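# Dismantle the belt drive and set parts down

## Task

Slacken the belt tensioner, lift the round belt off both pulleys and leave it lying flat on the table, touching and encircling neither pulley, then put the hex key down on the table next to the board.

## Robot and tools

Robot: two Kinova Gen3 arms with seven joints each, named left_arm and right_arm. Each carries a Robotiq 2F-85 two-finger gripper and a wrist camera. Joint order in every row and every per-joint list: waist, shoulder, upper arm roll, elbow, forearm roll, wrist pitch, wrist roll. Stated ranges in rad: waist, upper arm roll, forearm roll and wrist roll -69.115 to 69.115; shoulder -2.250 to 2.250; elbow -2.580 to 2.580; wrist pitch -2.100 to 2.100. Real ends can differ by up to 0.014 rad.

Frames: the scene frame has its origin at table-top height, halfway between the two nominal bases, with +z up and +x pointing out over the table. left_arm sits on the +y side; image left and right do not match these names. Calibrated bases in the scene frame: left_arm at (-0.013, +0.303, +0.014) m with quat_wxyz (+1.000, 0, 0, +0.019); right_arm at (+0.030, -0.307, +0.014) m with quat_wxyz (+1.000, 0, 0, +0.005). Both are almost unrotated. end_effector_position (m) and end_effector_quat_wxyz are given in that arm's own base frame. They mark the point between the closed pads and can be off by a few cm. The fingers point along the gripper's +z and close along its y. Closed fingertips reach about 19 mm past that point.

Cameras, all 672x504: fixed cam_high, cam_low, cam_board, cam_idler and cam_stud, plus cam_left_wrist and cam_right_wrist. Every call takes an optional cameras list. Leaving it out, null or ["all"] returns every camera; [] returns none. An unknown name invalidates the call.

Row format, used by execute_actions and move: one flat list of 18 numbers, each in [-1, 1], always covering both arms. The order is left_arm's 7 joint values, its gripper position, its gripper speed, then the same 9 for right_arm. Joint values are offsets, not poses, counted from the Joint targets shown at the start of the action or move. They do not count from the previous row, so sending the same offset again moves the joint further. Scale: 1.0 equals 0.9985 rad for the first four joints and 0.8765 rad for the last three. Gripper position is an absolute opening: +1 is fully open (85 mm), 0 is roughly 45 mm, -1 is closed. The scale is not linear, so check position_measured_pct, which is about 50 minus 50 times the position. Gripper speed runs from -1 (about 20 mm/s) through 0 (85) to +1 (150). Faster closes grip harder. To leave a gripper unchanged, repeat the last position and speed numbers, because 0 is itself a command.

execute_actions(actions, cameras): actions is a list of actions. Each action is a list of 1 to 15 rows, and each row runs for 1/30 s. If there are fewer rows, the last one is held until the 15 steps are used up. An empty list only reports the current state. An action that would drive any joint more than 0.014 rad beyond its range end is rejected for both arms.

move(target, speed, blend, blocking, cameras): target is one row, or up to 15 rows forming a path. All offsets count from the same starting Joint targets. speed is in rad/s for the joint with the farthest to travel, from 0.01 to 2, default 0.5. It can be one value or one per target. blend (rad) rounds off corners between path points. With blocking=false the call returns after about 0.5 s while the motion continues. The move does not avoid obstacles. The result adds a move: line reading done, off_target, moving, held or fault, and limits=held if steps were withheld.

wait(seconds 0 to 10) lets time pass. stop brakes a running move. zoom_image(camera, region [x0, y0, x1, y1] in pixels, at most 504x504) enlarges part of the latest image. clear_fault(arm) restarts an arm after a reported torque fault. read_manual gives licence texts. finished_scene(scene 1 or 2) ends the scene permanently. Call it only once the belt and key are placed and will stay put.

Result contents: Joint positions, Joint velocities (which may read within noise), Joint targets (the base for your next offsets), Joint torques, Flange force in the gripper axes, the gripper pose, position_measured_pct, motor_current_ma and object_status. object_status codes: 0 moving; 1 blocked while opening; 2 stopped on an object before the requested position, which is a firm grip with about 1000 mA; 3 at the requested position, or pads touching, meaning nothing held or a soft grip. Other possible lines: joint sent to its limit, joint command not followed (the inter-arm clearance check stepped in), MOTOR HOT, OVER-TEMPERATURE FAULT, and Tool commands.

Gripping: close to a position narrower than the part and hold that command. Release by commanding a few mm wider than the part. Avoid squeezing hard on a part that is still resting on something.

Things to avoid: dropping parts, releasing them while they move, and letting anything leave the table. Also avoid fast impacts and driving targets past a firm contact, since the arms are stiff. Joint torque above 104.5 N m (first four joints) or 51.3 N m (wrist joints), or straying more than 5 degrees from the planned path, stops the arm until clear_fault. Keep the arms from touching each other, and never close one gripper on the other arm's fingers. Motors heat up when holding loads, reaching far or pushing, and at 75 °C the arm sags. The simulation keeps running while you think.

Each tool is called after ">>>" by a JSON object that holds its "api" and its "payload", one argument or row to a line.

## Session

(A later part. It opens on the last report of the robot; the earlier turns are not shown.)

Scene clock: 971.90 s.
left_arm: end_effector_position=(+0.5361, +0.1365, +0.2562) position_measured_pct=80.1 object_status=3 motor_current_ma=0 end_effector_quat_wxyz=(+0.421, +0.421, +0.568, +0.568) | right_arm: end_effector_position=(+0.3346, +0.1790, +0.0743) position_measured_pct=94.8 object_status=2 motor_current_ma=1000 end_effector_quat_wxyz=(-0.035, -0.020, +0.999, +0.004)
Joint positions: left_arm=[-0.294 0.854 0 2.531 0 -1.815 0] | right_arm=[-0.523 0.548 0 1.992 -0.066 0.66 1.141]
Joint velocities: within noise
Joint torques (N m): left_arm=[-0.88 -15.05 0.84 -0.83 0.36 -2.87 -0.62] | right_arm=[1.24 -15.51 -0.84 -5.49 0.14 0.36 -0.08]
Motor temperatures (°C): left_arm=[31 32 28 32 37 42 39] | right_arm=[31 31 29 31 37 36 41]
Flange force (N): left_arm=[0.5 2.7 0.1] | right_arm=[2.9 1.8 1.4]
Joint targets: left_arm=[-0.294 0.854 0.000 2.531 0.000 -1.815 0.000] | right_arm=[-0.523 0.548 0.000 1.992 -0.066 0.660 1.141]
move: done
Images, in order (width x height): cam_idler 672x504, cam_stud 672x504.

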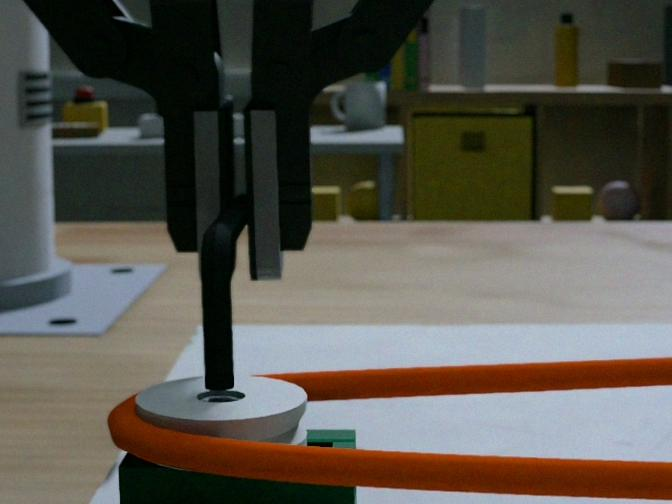

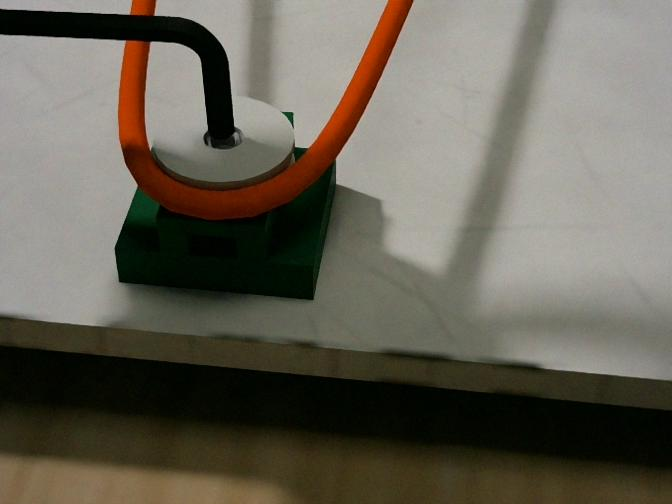

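>>> {"api": "move", "payload": {
  "target": [0,0,0,0,0,0,0,-0.6,-1,0.0222,0.0318,0,-0.0879,-0.0283,0.1485,0.0422,-1,-1],
  "speed": 0.08,
  "cameras": ["cam_stud","cam_idler"]
}}

>>> {"api": "zoom_image", "payload": {
  "camera": "cam_stud",
  "region": [140, 0, 300, 160]
}}

>>> {"api": "zoom_image", "payload": {
  "camera": "cam_idler",
  "region": [160, 280, 280, 420]
}}

>>> {"api": "zoom_image", "payload": {
  "camera": "cam_stud",
  "region": [200, 110, 250, 160]
}}

Scene clock: 1009.13 s.
left_arm: end_effector_position=(+0.5361, +0.1365, +0.2562) position_measured_pct=80.1 object_status=3 motor_current_ma=0 end_effector_quat_wxyz=(+0.421, +0.421, +0.568, +0.568) | right_arm: end_effector_position=(+0.3375, +0.1795, +0.0800) position_measured_pct=94.8 object_status=2 motor_current_ma=1000 end_effector_quat_wxyz=(-0.073, -0.020, +0.997, -0.001)
Joint positions: left_arm=[-0.294 0.854 0 2.531 0 -1.815 0] | right_arm=[-0.501 0.58 0 1.904 -0.091 0.79 1.178]
Joint velocities: within noise
Joint torques (N m): left_arm=[-0.81 -15.11 0.89 -0.82 0.33 -2.84 -0.55] | right_arm=[1.28 -16.26 -0.89 -5.75 0.1 0.6 -0.06]
Motor temperatures (°C): left_arm=[31 32 28 32 37 42 39] | right_arm=[31 31 29 31 37 36 41]
Flange force (N): left_arm=[0.6 2.4 -0.1] | right_arm=[2.9 1.5 1.7]
Joint targets: left_arm=[-0.294 0.854 0.000 2.531 0.000 -1.815 0.000] | right_arm=[-0.501 0.580 0.000 1.904 -0.091 0.790 1.178]
move: done
Images, in order (width x height): cam_idler 672x504, cam_stud 672x504.

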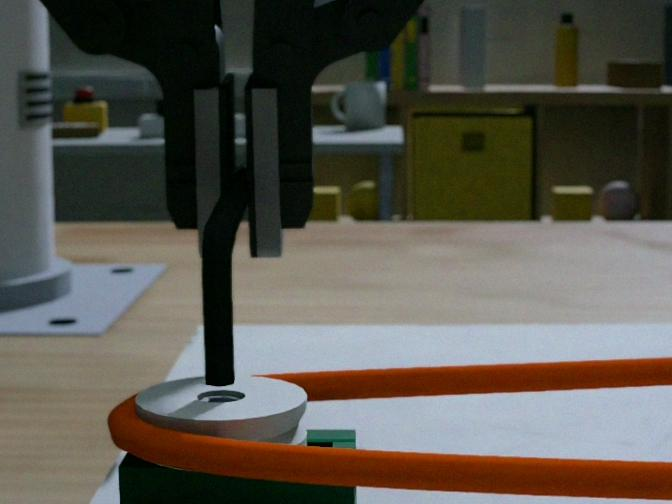

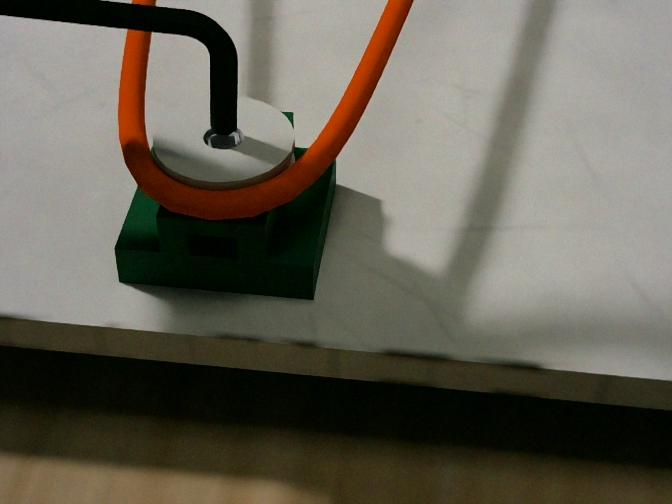

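Scaled by 3.150 from the camera's 672x504 image, which has a finer 960x720 frame.

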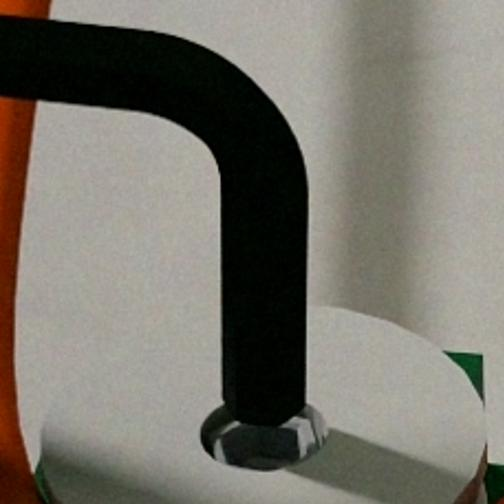

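Scaled by 3.600 from the camera's 672x504 image, which has a finer 960x720 frame.

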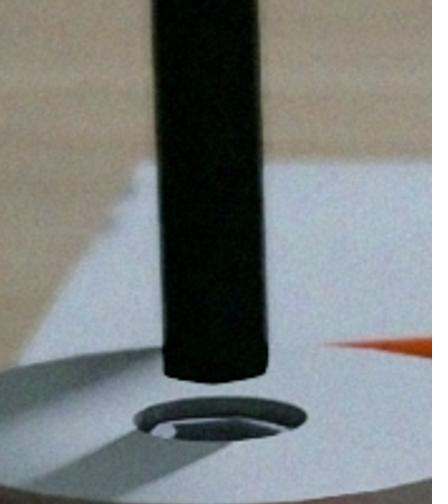

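Scaled by 10.080 from the camera's 672x504 image, which has a finer 960x720 frame.

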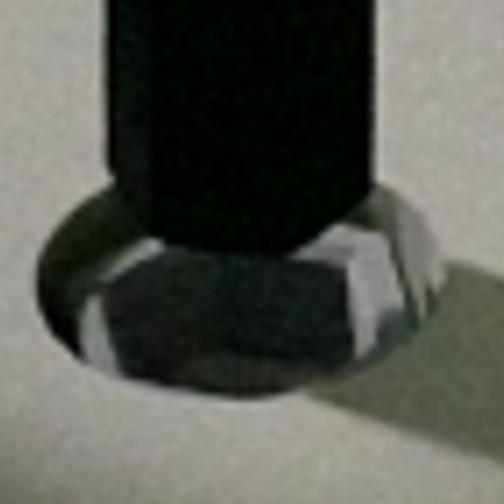

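>>> {"api": "move", "payload": {
  "target": [0,0,0,0,0,0,0,-0.6,-1,-0.0058,0.0018,0,-0.0041,-0.0274,-0.0067,-0.1297,-1,-1],
  "speed": 0.08,
  "cameras": ["cam_stud","cam_idler"]
}}

>>> {"api": "zoom_image", "payload": {
  "camera": "cam_idler",
  "region": [180, 340, 260, 420]
}}

>>> {"api": "zoom_image", "payload": {
  "camera": "cam_stud",
  "region": [200, 110, 250, 160]
}}

Scene clock: 1054.50 s.
left_arm: end_effector_position=(+0.5361, +0.1365, +0.2562) position_measured_pct=80.1 object_status=3 motor_current_ma=0 end_effector_quat_wxyz=(+0.421, +0.421, +0.568, +0.568) | right_arm: end_effector_position=(+0.3376, +0.1879, +0.0800) position_measured_pct=94.8 object_status=2 motor_current_ma=1000 end_effector_quat_wxyz=(-0.073, +0.043, +0.996, +0.003)
Joint positions: left_arm=[-0.294 0.854 0 2.531 0 -1.815 0] | right_arm=[-0.506 0.581 0 1.9 -0.115 0.784 1.064]
Joint velocities: within noise
Joint torques (N m): left_arm=[-0.88 -15 0.88 -0.83 0.29 -2.89 -0.6] | right_arm=[1.19 -16.31 -0.96 -5.71 0.03 0.56 -0.04]
Motor temperatures (°C): left_arm=[31 32 28 32 37 42 39] | right_arm=[31 31 29 31 37 36 41]
Flange force (N): left_arm=[0.2 3.0 0.2] | right_arm=[2.7 1.1 1.5]
Joint targets: left_arm=[-0.294 0.854 0.000 2.531 0.000 -1.815 0.000] | right_arm=[-0.506 0.581 0.000 1.900 -0.115 0.784 1.064]
move: done
Images, in order (width x height): cam_idler 672x504, cam_stud 672x504.

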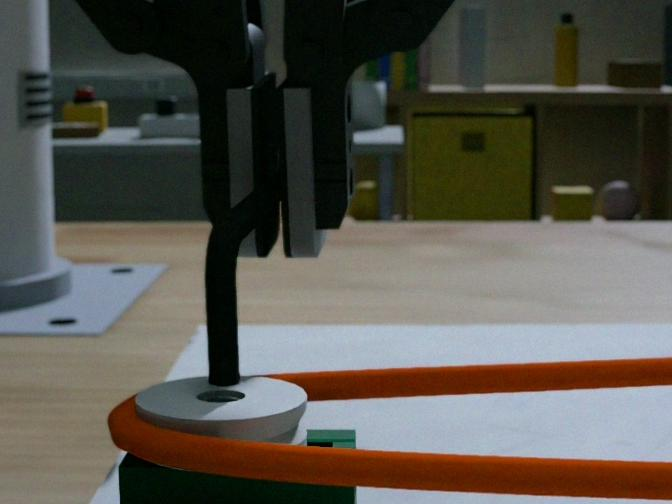

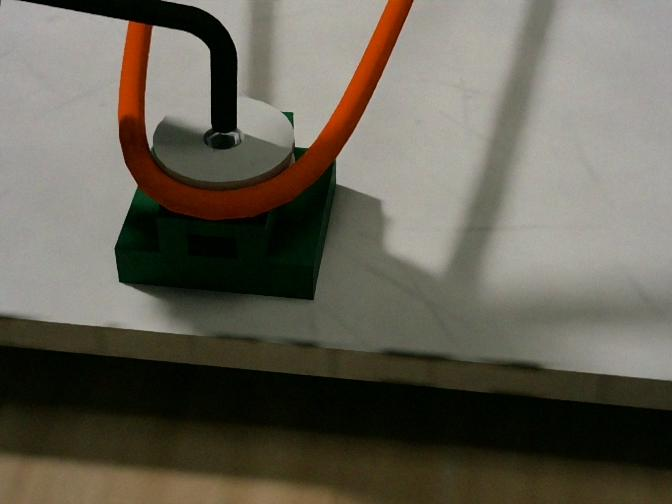

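Scaled by 6.300 from the camera's 672x504 image, which has a finer 960x720 frame.

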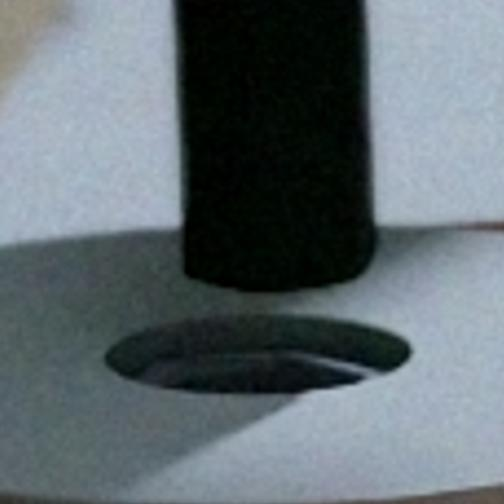

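Scaled by 10.080 from the camera's 672x504 image, which has a finer 960x720 frame.

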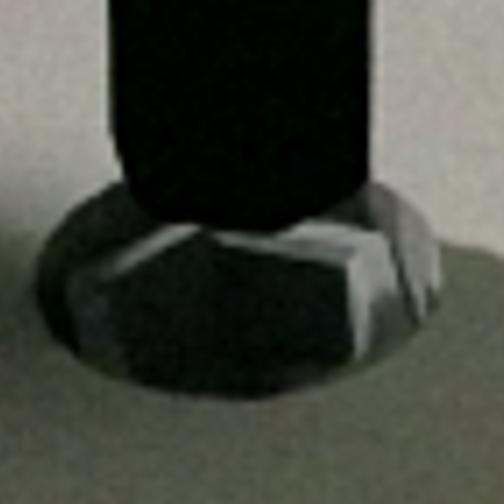

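>>> {"api": "move", "payload": {
  "target": [0,0,0,0,0,0,0,-0.6,-1,0.0012,0.0045,0,0.0031,0,-0.0087,0.0014,-1,-1],
  "speed": 0.05,
  "cameras": ["cam_stud","cam_idler"]
}}

>>> {"api": "zoom_image", "payload": {
  "camera": "cam_idler",
  "region": [180, 340, 260, 420]
}}

>>> {"api": "zoom_image", "payload": {
  "camera": "cam_stud",
  "region": [200, 110, 250, 160]
}}

Scene clock: 1071.67 s.
left_arm: end_effector_position=(+0.5361, +0.1365, +0.2562) position_measured_pct=80.1 object_status=3 motor_current_ma=0 end_effector_quat_wxyz=(+0.421, +0.421, +0.568, +0.568) | right_arm: end_effector_position=(+0.3376, +0.1872, +0.0775) position_measured_pct=94.8 object_status=2 motor_current_ma=1000 end_effector_quat_wxyz=(-0.072, +0.043, +0.996, +0.003)
Joint positions: left_arm=[-0.294 0.854 0 2.531 0 -1.815 0] | right_arm=[-0.505 0.586 0 1.903 -0.115 0.776 1.065]
Joint velocities: left_arm=[within noise] | right_arm=[0.005 0 0 0 0.001 -0.001 0]
Joint torques (N m): left_arm=[-0.97 -15.05 0.78 -0.86 0.32 -2.86 -0.6] | right_arm=[1.24 -16.34 -0.85 -5.67 0.04 0.55 -0.04]
Motor temperatures (°C): left_arm=[31 32 28 32 37 42 39] | right_arm=[31 31 29 31 37 36 41]
Flange force (N): left_arm=[-0.1 2.7 -0.1] | right_arm=[2.8 1.2 1.5]
Joint targets: left_arm=[-0.294 0.854 0.000 2.531 0.000 -1.815 0.000] | right_arm=[-0.505 0.586 0.000 1.903 -0.115 0.776 1.065]
move: done
Images, in order (width x height): cam_idler 672x504, cam_stud 672x504.

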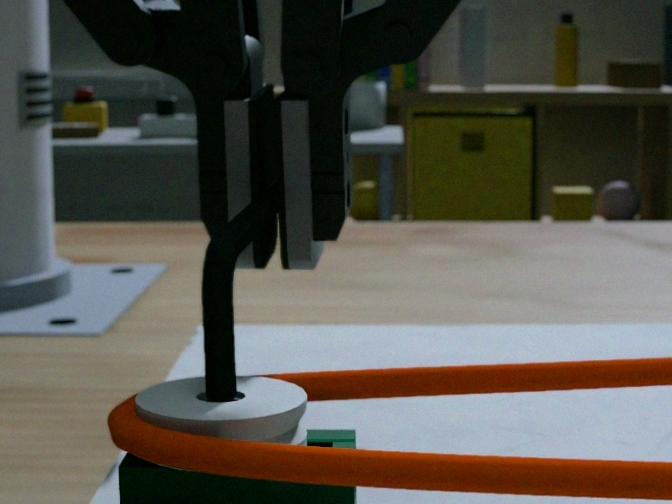

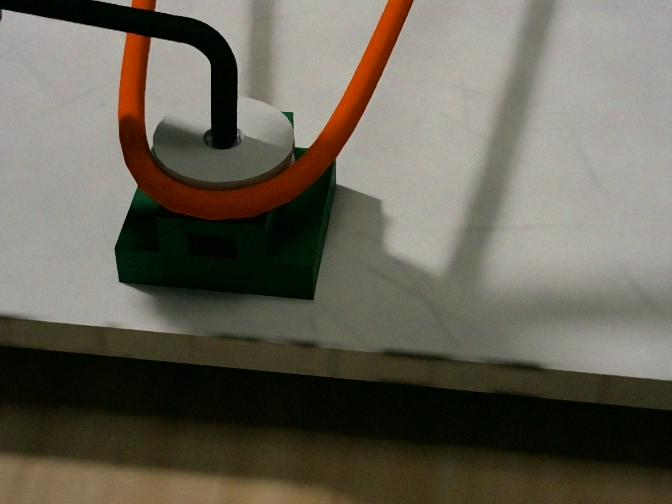

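Scaled by 6.300 from the camera's 672x504 image, which has a finer 960x720 frame.

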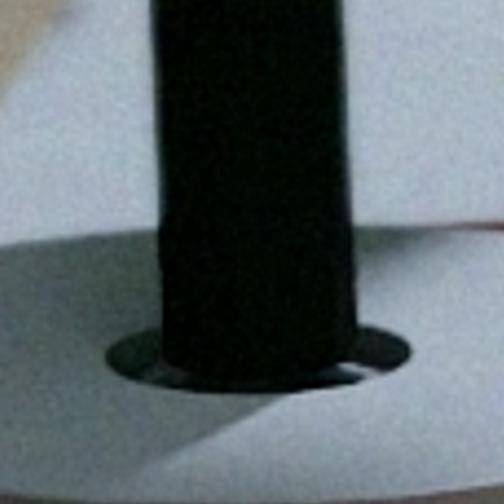

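Scaled by 10.080 from the camera's 672x504 image, which has a finer 960x720 frame.

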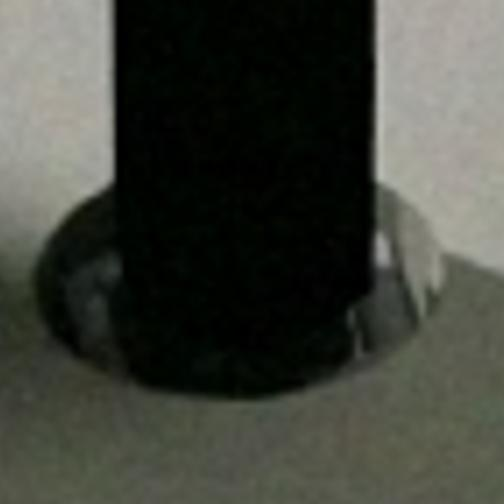

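>>> {"api": "move", "payload": {
  "target": [0,0,0,0,0,0,0,-0.6,-1,-0.0002,0.0028,0,0.0016,0,-0.005,0,-1,-1],
  "speed": 0.02,
  "cameras": []
}}

>>> {"api": "move", "payload": {
  "target": [0,0,0,0,0,0,0,-0.6,-1,0,0.002,0,0.0008,0,-0.0032,0,-1,-1],
  "speed": 0.02,
  "cameras": []
}}

>>> {"api": "move", "payload": {
  "target": [0,0,0,0,0,0,0,-0.6,-1,0,0.002,0,0.0008,0,-0.0032,0,-1,-1],
  "speed": 0.02,
  "cameras": ["cam_stud","cam_idler"]
}}

>>> {"api": "zoom_image", "payload": {
  "camera": "cam_stud",
  "region": [140, 0, 300, 160]
}}

Scene clock: 1087.33 s.
left_arm: end_effector_position=(+0.5361, +0.1365, +0.2562) position_measured_pct=80.1 object_status=3 motor_current_ma=0 end_effector_quat_wxyz=(+0.421, +0.421, +0.568, +0.568) | right_arm: end_effector_position=(+0.3375, +0.1871, +0.0760) position_measured_pct=94.8 object_status=2 motor_current_ma=1000 end_effector_quat_wxyz=(-0.072, +0.043, +0.996, +0.003)
Joint positions: left_arm=[-0.294 0.854 0 2.531 0 -1.815 0] | right_arm=[-0.505 0.589 0 1.905 -0.115 0.772 1.065]
Joint velocities: within noise
Joint torques (N m): left_arm=[-0.91 -14.95 0.95 -0.78 0.31 -2.88 -0.6] | right_arm=[1.76 -15.77 -0.24 -6.19 0.33 0.1 -0.08]
Motor temperatures (°C): left_arm=[31 32 28 32 37 42 39] | right_arm=[31 31 29 31 37 36 41]
Flange force (N): left_arm=[0.4 3.1 0.3] | right_arm=[5.4 1.2 0.0]
Joint targets: left_arm=[-0.294 0.854 0.000 2.531 0.000 -1.815 0.000] | right_arm=[-0.505 0.589 0.000 1.905 -0.115 0.772 1.065]
move: done
No camera images: "cameras" was empty.

Scene clock: 1088.03 s.
left_arm: end_effector_position=(+0.5361, +0.1365, +0.2562) position_measured_pct=80.1 object_status=3 motor_current_ma=0 end_effector_quat_wxyz=(+0.421, +0.421, +0.568, +0.568) | right_arm: end_effector_position=(+0.3375, +0.1871, +0.0750) position_measured_pct=94.8 object_status=2 motor_current_ma=1000 end_effector_quat_wxyz=(-0.072, +0.043, +0.996, +0.003)
Joint positions: left_arm=[-0.294 0.854 0 2.531 0 -1.815 0] | right_arm=[-0.505 0.591 -0.001 1.906 -0.115 0.769 1.065]
Joint velocities: within noise
Joint torques (N m): left_arm=[-0.9 -15.05 0.93 -0.85 0.33 -2.89 -0.66] | right_arm=[3.06 -14.65 1.21 -7.78 0.91 -1.6 -0.08]
Motor temperatures (°C): left_arm=[31 32 28 32 37 42 39] | right_arm=[31 31 29 31 37 36 41]
Flange force (N): left_arm=[0.5 2.8 0.1] | right_arm=[11.5 1.6 -4.8]
Joint targets: left_arm=[-0.294 0.854 0.000 2.531 0.000 -1.815 0.000] | right_arm=[-0.505 0.591 0.000 1.906 -0.115 0.769 1.065]
move: done
No camera images: "cameras" was empty.

Scene clock: 1088.73 s.
left_arm: end_effector_position=(+0.5361, +0.1365, +0.2562) position_measured_pct=80.1 object_status=3 motor_current_ma=0 end_effector_quat_wxyz=(+0.421, +0.421, +0.568, +0.568) | right_arm: end_effector_position=(+0.3376, +0.1870, +0.0740) position_measured_pct=94.8 object_status=2 motor_current_ma=1000 end_effector_quat_wxyz=(-0.072, +0.044, +0.996, +0.003)
Joint positions: left_arm=[-0.294 0.854 0 2.531 0 -1.815 0] | right_arm=[-0.505 0.593 -0.001 1.907 -0.115 0.766 1.065]
Joint velocities: within noise
Joint torques (N m): left_arm=[-0.91 -15.01 0.92 -0.84 0.31 -2.82 -0.62] | right_arm=[1.28 -14.52 -0.94 -4.4 0.04 0.88 -0.11]
Motor temperatures (°C): left_arm=[31 32 28 32 37 42 39] | right_arm=[31 31 29 31 37 36 41]
Flange force (N): left_arm=[0.4 2.7 -0.2] | right_arm=[2.8 1.5 -2.3]
Joint targets: left_arm=[-0.294 0.854 0.000 2.531 0.000 -1.815 0.000] | right_arm=[-0.505 0.593 0.000 1.907 -0.115 0.766 1.065]
move: done
Images, in order (width x height): cam_idler 672x504, cam_stud 672x504.

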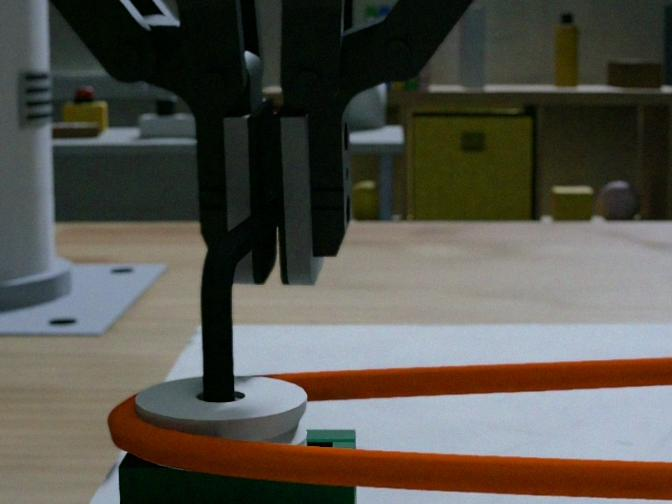

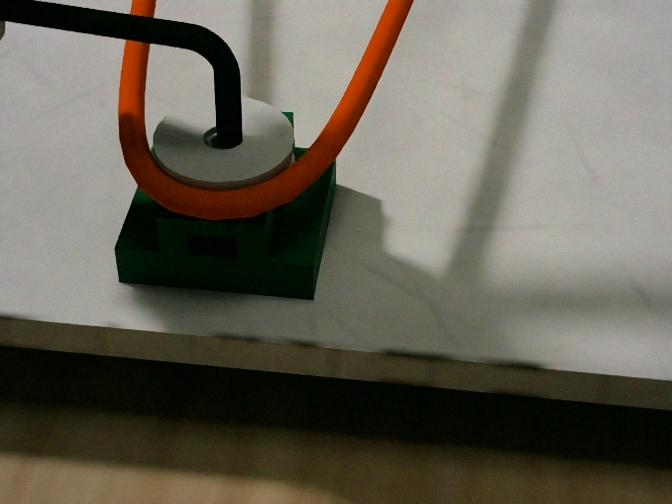

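Scaled by 3.150 from the camera's 672x504 image, which has a finer 960x720 frame.

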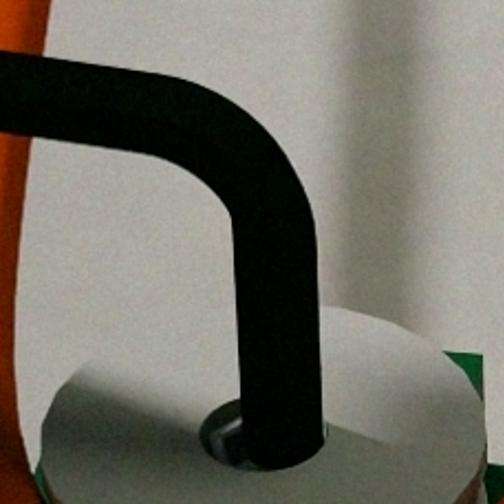

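>>> {"api": "move", "payload": {
  "target": [0,0,0,0,0,0,0,-0.6,-1,0,-0.009,0,-0.0036,0,0.0144,0,-1,-1],
  "speed": 0.05,
  "cameras": ["cam_stud","cam_idler"]
}}

>>> {"api": "zoom_image", "payload": {
  "camera": "cam_idler",
  "region": [180, 340, 260, 420]
}}

>>> {"api": "zoom_image", "payload": {
  "camera": "cam_stud",
  "region": [190, 60, 290, 160]
}}

Scene clock: 1142.17 s.
left_arm: end_effector_position=(+0.5361, +0.1365, +0.2562) position_measured_pct=80.1 object_status=3 motor_current_ma=0 end_effector_quat_wxyz=(+0.421, +0.421, +0.568, +0.568) | right_arm: end_effector_position=(+0.3375, +0.1872, +0.0785) position_measured_pct=94.8 object_status=2 motor_current_ma=1000 end_effector_quat_wxyz=(-0.073, +0.043, +0.996, +0.003)
Joint positions: left_arm=[-0.294 0.854 0 2.531 0 -1.815 0] | right_arm=[-0.505 0.584 0 1.903 -0.115 0.779 1.065]
Joint velocities: within noise
Joint torques (N m): left_arm=[-0.89 -15.08 0.87 -0.78 0.35 -2.82 -0.64] | right_arm=[1.27 -16.33 -0.9 -5.72 0.11 0.59 -0.09]
Motor temperatures (°C): left_arm=[31 32 28 32 37 42 39] | right_arm=[31 31 29 31 37 36 41]
Flange force (N): left_arm=[0.5 2.4 0.0] | right_arm=[2.9 1.1 1.7]
Joint targets: left_arm=[-0.294 0.854 0.000 2.531 0.000 -1.815 0.000] | right_arm=[-0.505 0.584 0.000 1.903 -0.115 0.779 1.065]
move: done
Images, in order (width x height): cam_idler 672x504, cam_stud 672x504.

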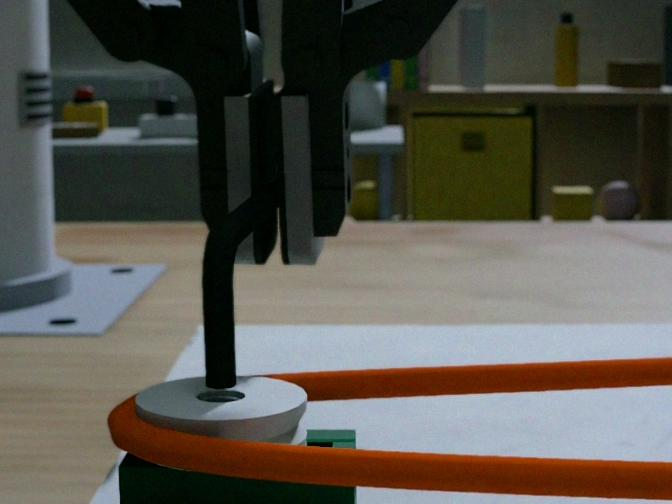

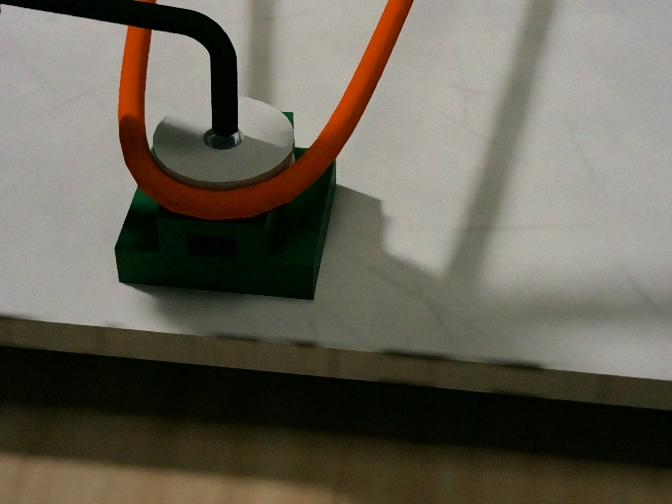

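Scaled by 6.300 from the camera's 672x504 image, which has a finer 960x720 frame.

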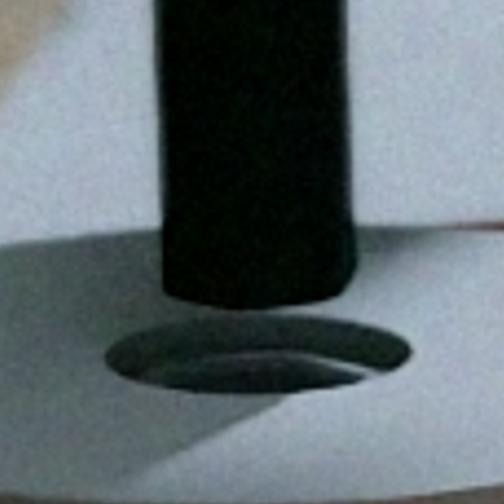

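Scaled by 5.040 from the camera's 672x504 image, which has a finer 960x720 frame.

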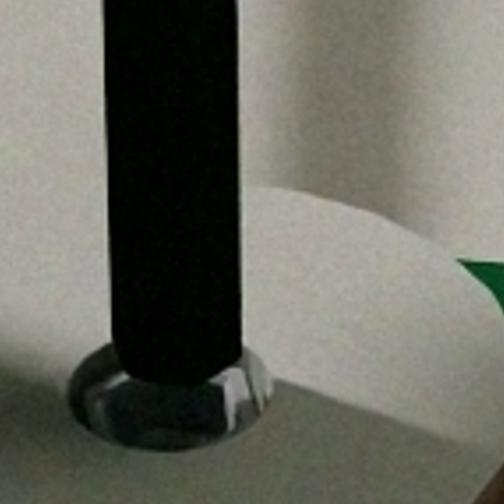

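>>> {"api": "move", "payload": {
  "target": [0,0,0,0,0,0,0,-0.6,-1,-0.0004,0.0045,0,0.0031,0,-0.0087,-0.0004,-1,-1],
  "speed": 0.03,
  "cameras": []
}}

>>> {"api": "move", "payload": {
  "target": [0,0,0,0,0,0,0,-0.6,-1,0.0011,-0.0004,0,0.0009,0.0057,0.0014,0.027,-1,-1],
  "speed": 0.05,
  "cameras": []
}}

>>> {"api": "move", "payload": {
  "target": [0,0,0,0,0,0,0,-0.6,-1,0.0011,-0.0004,0,0.0009,0.0057,0.0014,0.027,-1,-1],
  "speed": 0.05,
  "cameras": []
}}

>>> {"api": "move", "payload": {
  "target": [0,0,0,0,0,0,0,-0.6,-1,0.0011,-0.0004,0,0.0009,0.0057,0.0014,0.027,-1,-1],
  "speed": 0.05,
  "cameras": ["cam_stud","cam_idler"]
}}

>>> {"api": "zoom_image", "payload": {
  "camera": "cam_stud",
  "region": [190, 60, 290, 160]
}}

Scene clock: 1158.83 s.
left_arm: end_effector_position=(+0.5361, +0.1365, +0.2562) position_measured_pct=80.1 object_status=3 motor_current_ma=0 end_effector_quat_wxyz=(+0.421, +0.421, +0.568, +0.568) | right_arm: end_effector_position=(+0.3372, +0.1871, +0.0760) position_measured_pct=94.8 object_status=2 motor_current_ma=1000 end_effector_quat_wxyz=(-0.072, +0.043, +0.996, +0.003)
Joint positions: left_arm=[-0.294 0.854 0 2.531 0 -1.815 0] | right_arm=[-0.506 0.588 0 1.906 -0.115 0.771 1.065]
Joint velocities: within noise
Joint torques (N m): left_arm=[-0.88 -14.98 0.91 -0.8 0.33 -2.94 -0.59] | right_arm=[1.23 -16.34 -0.96 -5.69 0.09 0.59 -0.09]
Motor temperatures (°C): left_arm=[31 32 28 32 37 42 39] | right_arm=[31 31 29 31 37 36 41]
Flange force (N): left_arm=[0.4 3.2 0.5] | right_arm=[3.0 1.0 1.7]
Joint targets: left_arm=[-0.294 0.854 0.000 2.531 0.000 -1.815 0.000] | right_arm=[-0.506 0.588 0.000 1.906 -0.115 0.771 1.065]
move: done
No camera images: "cameras" was empty.

Scene clock: 1159.53 s.
left_arm: end_effector_position=(+0.5361, +0.1365, +0.2562) position_measured_pct=80.1 object_status=3 motor_current_ma=0 end_effector_quat_wxyz=(+0.421, +0.421, +0.568, +0.568) | right_arm: end_effector_position=(+0.3371, +0.1853, +0.0760) position_measured_pct=94.8 object_status=2 motor_current_ma=1000 end_effector_quat_wxyz=(-0.072, +0.030, +0.997, +0.002)
Joint positions: left_arm=[-0.294 0.854 0 2.531 0 -1.815 0] | right_arm=[-0.505 0.588 0 1.907 -0.11 0.773 1.089]
Joint velocities: within noise
Joint torques (N m): left_arm=[-0.83 -15.03 0.82 -0.81 0.34 -2.91 -0.67] | right_arm=[1.25 -16.35 -0.99 -5.65 0.03 0.59 -0.06]
Motor temperatures (°C): left_arm=[31 32 28 32 37 42 39] | right_arm=[31 31 29 31 37 36 41]
Flange force (N): left_arm=[0.5 2.9 0.3] | right_arm=[2.8 1.2 1.6]
Joint targets: left_arm=[-0.294 0.854 0.000 2.531 0.000 -1.815 0.000] | right_arm=[-0.505 0.588 0.000 1.907 -0.110 0.773 1.089]
move: done
No camera images: "cameras" was empty.

Scene clock: 1160.23 s.
left_arm: end_effector_position=(+0.5361, +0.1365, +0.2562) position_measured_pct=80.1 object_status=3 motor_current_ma=0 end_effector_quat_wxyz=(+0.421, +0.421, +0.568, +0.568) | right_arm: end_effector_position=(+0.3371, +0.1836, +0.0760) position_measured_pct=94.8 object_status=2 motor_current_ma=1000 end_effector_quat_wxyz=(-0.072, +0.017, +0.997, +0.001)
Joint positions: left_arm=[-0.294 0.854 0 2.531 0 -1.815 0] | right_arm=[-0.504 0.587 0 1.908 -0.105 0.774 1.112]
Joint velocities: within noise
Joint torques (N m): left_arm=[-0.9 -15.09 0.92 -0.89 0.35 -2.89 -0.66] | right_arm=[1.16 -16.34 -0.87 -5.64 0.09 0.6 -0.04]
Motor temperatures (°C): left_arm=[31 32 28 32 37 42 39] | right_arm=[31 31 29 31 37 36 41]
Flange force (N): left_arm=[0.5 2.6 -0.1] | right_arm=[2.8 1.2 1.7]
Joint targets: left_arm=[-0.294 0.854 0.000 2.531 0.000 -1.815 0.000] | right_arm=[-0.504 0.587 0.000 1.908 -0.105 0.774 1.112]
move: done
No camera images: "cameras" was empty.

Scene clock: 1160.93 s.
left_arm: end_effector_position=(+0.5361, +0.1365, +0.2562) position_measured_pct=80.1 object_status=3 motor_current_ma=0 end_effector_quat_wxyz=(+0.421, +0.421, +0.568, +0.568) | right_arm: end_effector_position=(+0.3370, +0.1819, +0.0760) position_measured_pct=94.8 object_status=2 motor_current_ma=1000 end_effector_quat_wxyz=(-0.072, +0.004, +0.997, +0.000)
Joint positions: left_arm=[-0.294 0.854 0 2.531 0 -1.815 0] | right_arm=[-0.503 0.587 0 1.909 -0.1 0.775 1.136]
Joint velocities: within noise
Joint torques (N m): left_arm=[-0.95 -14.96 0.83 -0.85 0.34 -2.85 -0.61] | right_arm=[1.2 -16.26 -0.84 -5.61 0.05 0.62 -0.05]
Motor temperatures (°C): left_arm=[31 32 28 32 37 42 39] | right_arm=[31 31 29 31 37 36 41]
Flange force (N): left_arm=[0.1 3.0 0.0] | right_arm=[2.8 1.3 1.6]
Joint targets: left_arm=[-0.294 0.854 0.000 2.531 0.000 -1.815 0.000] | right_arm=[-0.503 0.587 0.000 1.909 -0.100 0.775 1.136]
move: done
Images, in order (width x height): cam_idler 672x504, cam_stud 672x504.

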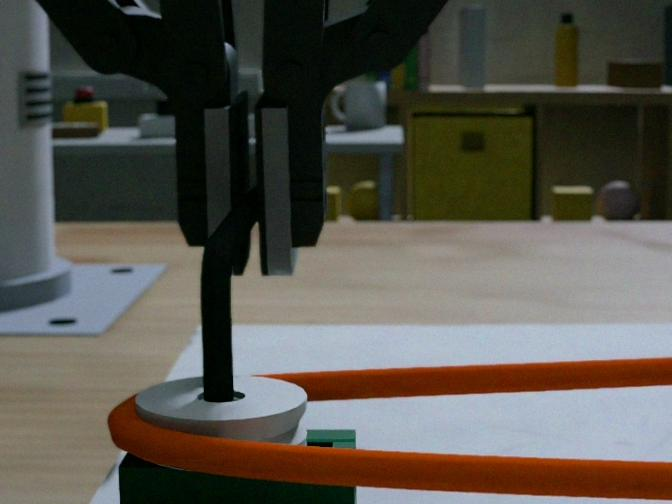

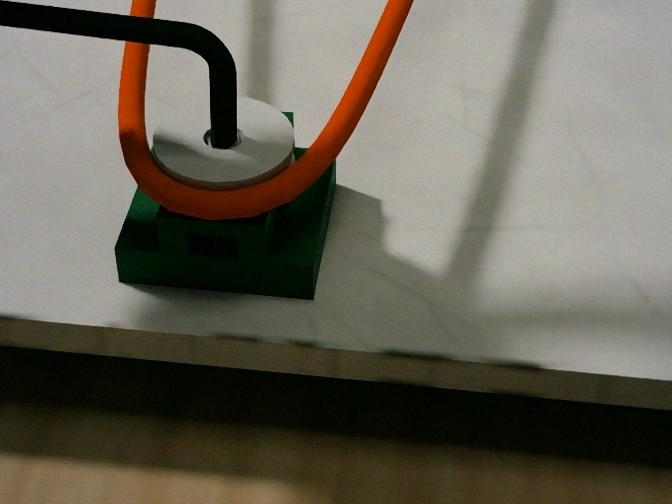

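Scaled by 5.040 from the camera's 672x504 image, which has a finer 960x720 frame.

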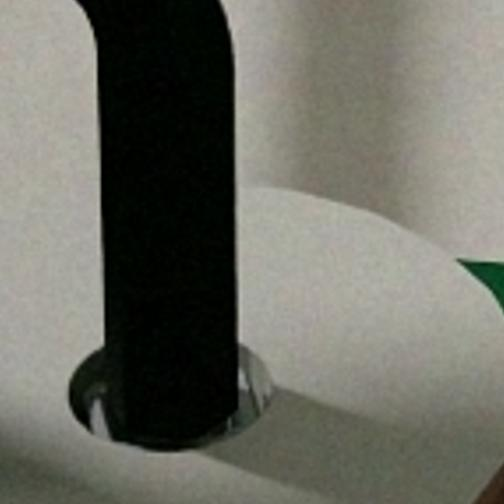

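>>> {"api": "move", "payload": {
  "target": [0,0,0,0,0,0,0,-0.6,-1,0,0.002,0,0.0008,0,-0.0032,0,-1,-1],
  "speed": 0.02,
  "cameras": []
}}

>>> {"api": "move", "payload": {
  "target": [0,0,0,0,0,0,0,-0.6,-1,0,0.001,0,0.0004,0,-0.0016,0,-1,-1],
  "speed": 0.02,
  "cameras": ["cam_idler","cam_stud"]
}}

>>> {"api": "zoom_image", "payload": {
  "camera": "cam_stud",
  "region": [190, 60, 290, 160]
}}

>>> {"api": "zoom_image", "payload": {
  "camera": "cam_idler",
  "region": [180, 340, 260, 420]
}}

Scene clock: 1169.03 s.
left_arm: end_effector_position=(+0.5361, +0.1365, +0.2562) position_measured_pct=80.1 object_status=3 motor_current_ma=0 end_effector_quat_wxyz=(+0.421, +0.421, +0.568, +0.568) | right_arm: end_effector_position=(+0.3370, +0.1818, +0.0750) position_measured_pct=94.8 object_status=2 motor_current_ma=1000 end_effector_quat_wxyz=(-0.072, +0.004, +0.997, +0.000)
Joint positions: left_arm=[-0.294 0.854 0 2.531 0 -1.815 0] | right_arm=[-0.503 0.589 0 1.91 -0.1 0.772 1.136]
Joint velocities: within noise
Joint torques (N m): left_arm=[-0.94 -15 0.85 -0.79 0.33 -2.85 -0.63] | right_arm=[1.35 -15.58 -0.7 -5.4 0.12 0.6 -0.08]
Motor temperatures (°C): left_arm=[31 32 28 32 37 42 39] | right_arm=[31 31 29 31 37 36 41]
Flange force (N): left_arm=[0.2 2.8 0.1] | right_arm=[3.5 1.4 0.1]
Joint targets: left_arm=[-0.294 0.854 0.000 2.531 0.000 -1.815 0.000] | right_arm=[-0.503 0.589 0.000 1.910 -0.100 0.772 1.136]
move: done
No camera images: "cameras" was empty.

Scene clock: 1169.73 s.
left_arm: end_effector_position=(+0.5361, +0.1365, +0.2562) position_measured_pct=80.1 object_status=3 motor_current_ma=0 end_effector_quat_wxyz=(+0.421, +0.421, +0.568, +0.568) | right_arm: end_effector_position=(+0.3370, +0.1818, +0.0745) position_measured_pct=94.8 object_status=2 motor_current_ma=1000 end_effector_quat_wxyz=(-0.072, +0.004, +0.997, +0.000)
Joint positions: left_arm=[-0.294 0.854 0 2.531 0 -1.815 0] | right_arm=[-0.503 0.59 0 1.91 -0.1 0.771 1.136]
Joint velocities: within noise
Joint torques (N m): left_arm=[-0.81 -15.01 0.88 -0.83 0.31 -2.88 -0.59] | right_arm=[1.41 -15.01 -0.77 -5.11 0.15 0.58 -0.03]
Motor temperatures (°C): left_arm=[31 32 28 32 37 42 39] | right_arm=[31 31 29 31 37 36 41]
Flange force (N): left_arm=[0.5 3.0 0.1] | right_arm=[3.8 1.7 -1.3]
Joint targets: left_arm=[-0.294 0.854 0.000 2.531 0.000 -1.815 0.000] | right_arm=[-0.503 0.590 0.000 1.910 -0.100 0.771 1.136]
move: done
Images, in order (width x height): cam_idler 672x504, cam_stud 672x504.

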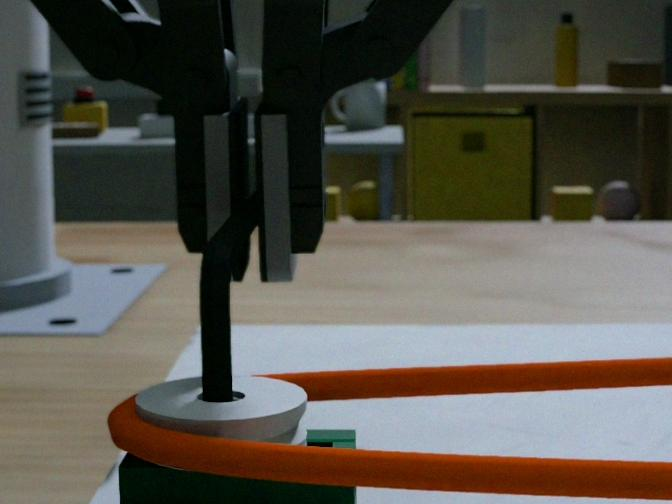

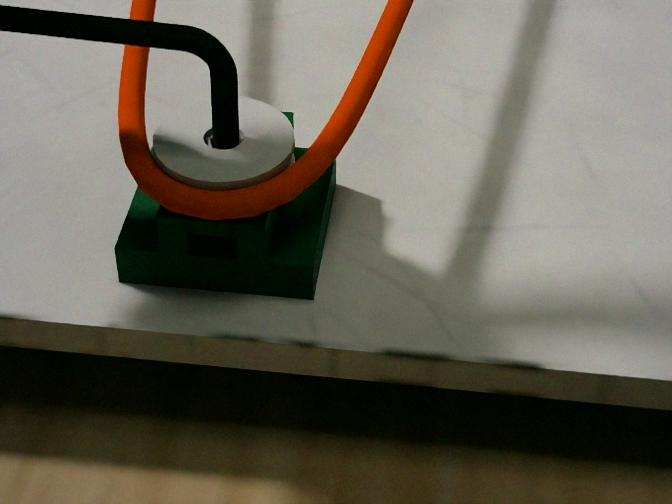

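Scaled by 5.040 from the camera's 672x504 image, which has a finer 960x720 frame.

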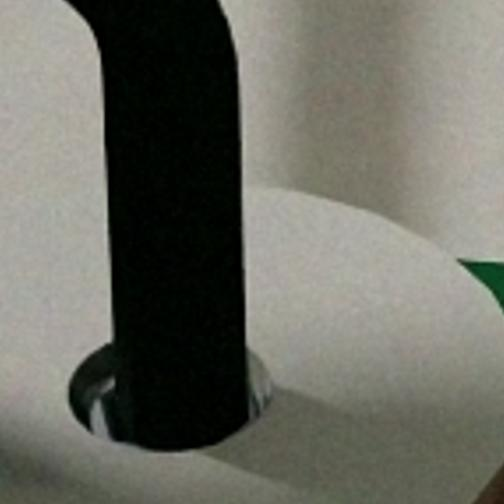

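Scaled by 6.300 from the camera's 672x504 image, which has a finer 960x720 frame.

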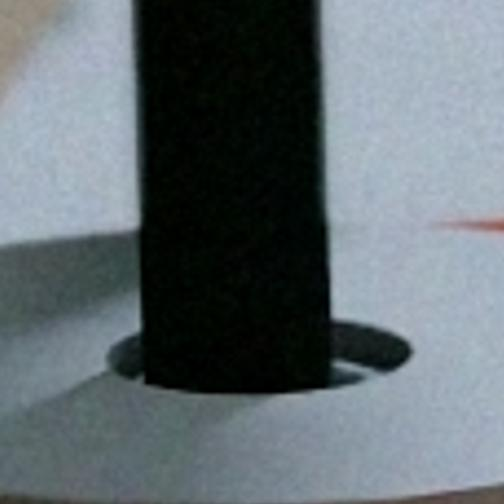

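>>> {"api": "move", "payload": {
  "target": [0,0,0,0,0,0,0,-0.6,-1,-0.0018,-0.003,0,-0.0011,0,0.0047,-0.002,-1,-1],
  "speed": 0.02,
  "cameras": ["cam_idler","cam_stud"]
}}

>>> {"api": "zoom_image", "payload": {
  "camera": "cam_stud",
  "region": [190, 60, 290, 160]
}}

>>> {"api": "zoom_image", "payload": {
  "camera": "cam_idler",
  "region": [180, 340, 260, 420]
}}

Scene clock: 1188.03 s.
left_arm: end_effector_position=(+0.5361, +0.1365, +0.2562) position_measured_pct=80.1 object_status=3 motor_current_ma=0 end_effector_quat_wxyz=(+0.421, +0.421, +0.568, +0.568) | right_arm: end_effector_position=(+0.3366, +0.1825, +0.0760) position_measured_pct=94.8 object_status=2 motor_current_ma=1000 end_effector_quat_wxyz=(-0.072, +0.004, +0.997, +0.000)
Joint positions: left_arm=[-0.294 0.854 0 2.531 0 -1.815 0] | right_arm=[-0.504 0.587 0 1.909 -0.1 0.775 1.134]
Joint velocities: within noise
Joint torques (N m): left_arm=[-0.86 -15.04 0.84 -0.82 0.3 -2.89 -0.64] | right_arm=[1.24 -16.36 -0.93 -5.6 0.07 0.6 -0.09]
Motor temperatures (°C): left_arm=[31 32 28 32 37 42 39] | right_arm=[31 31 29 31 37 36 41]
Flange force (N): left_arm=[0.3 2.8 0.2] | right_arm=[2.6 1.4 1.7]
Joint targets: left_arm=[-0.294 0.854 0.000 2.531 0.000 -1.815 0.000] | right_arm=[-0.504 0.587 0.000 1.909 -0.100 0.775 1.134]
move: done
Images, in order (width x height): cam_idler 672x504, cam_stud 672x504.

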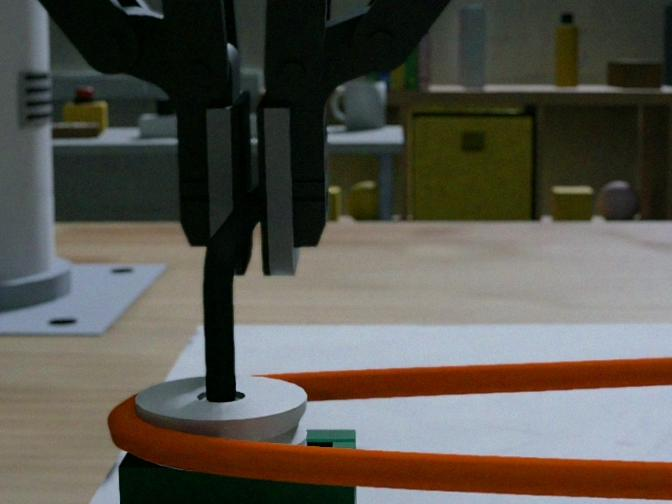

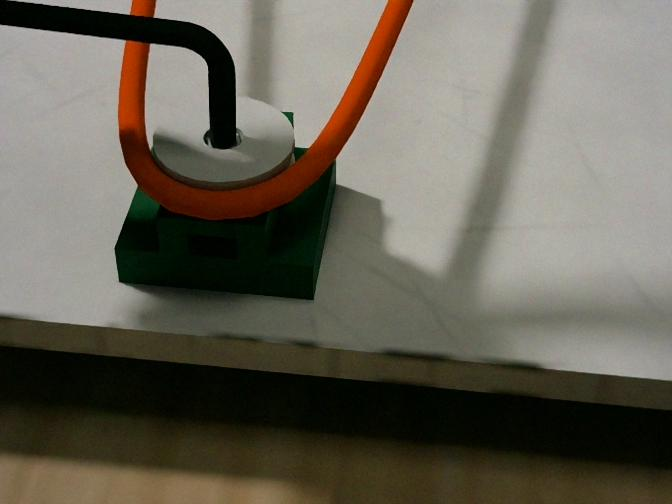

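Scaled by 5.040 from the camera's 672x504 image, which has a finer 960x720 frame.

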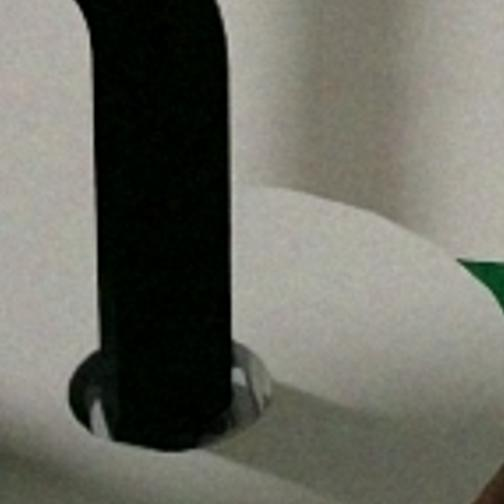

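Scaled by 6.300 from the camera's 672x504 image, which has a finer 960x720 frame.

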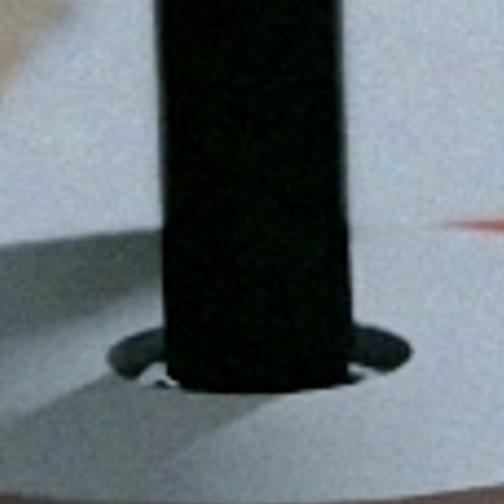

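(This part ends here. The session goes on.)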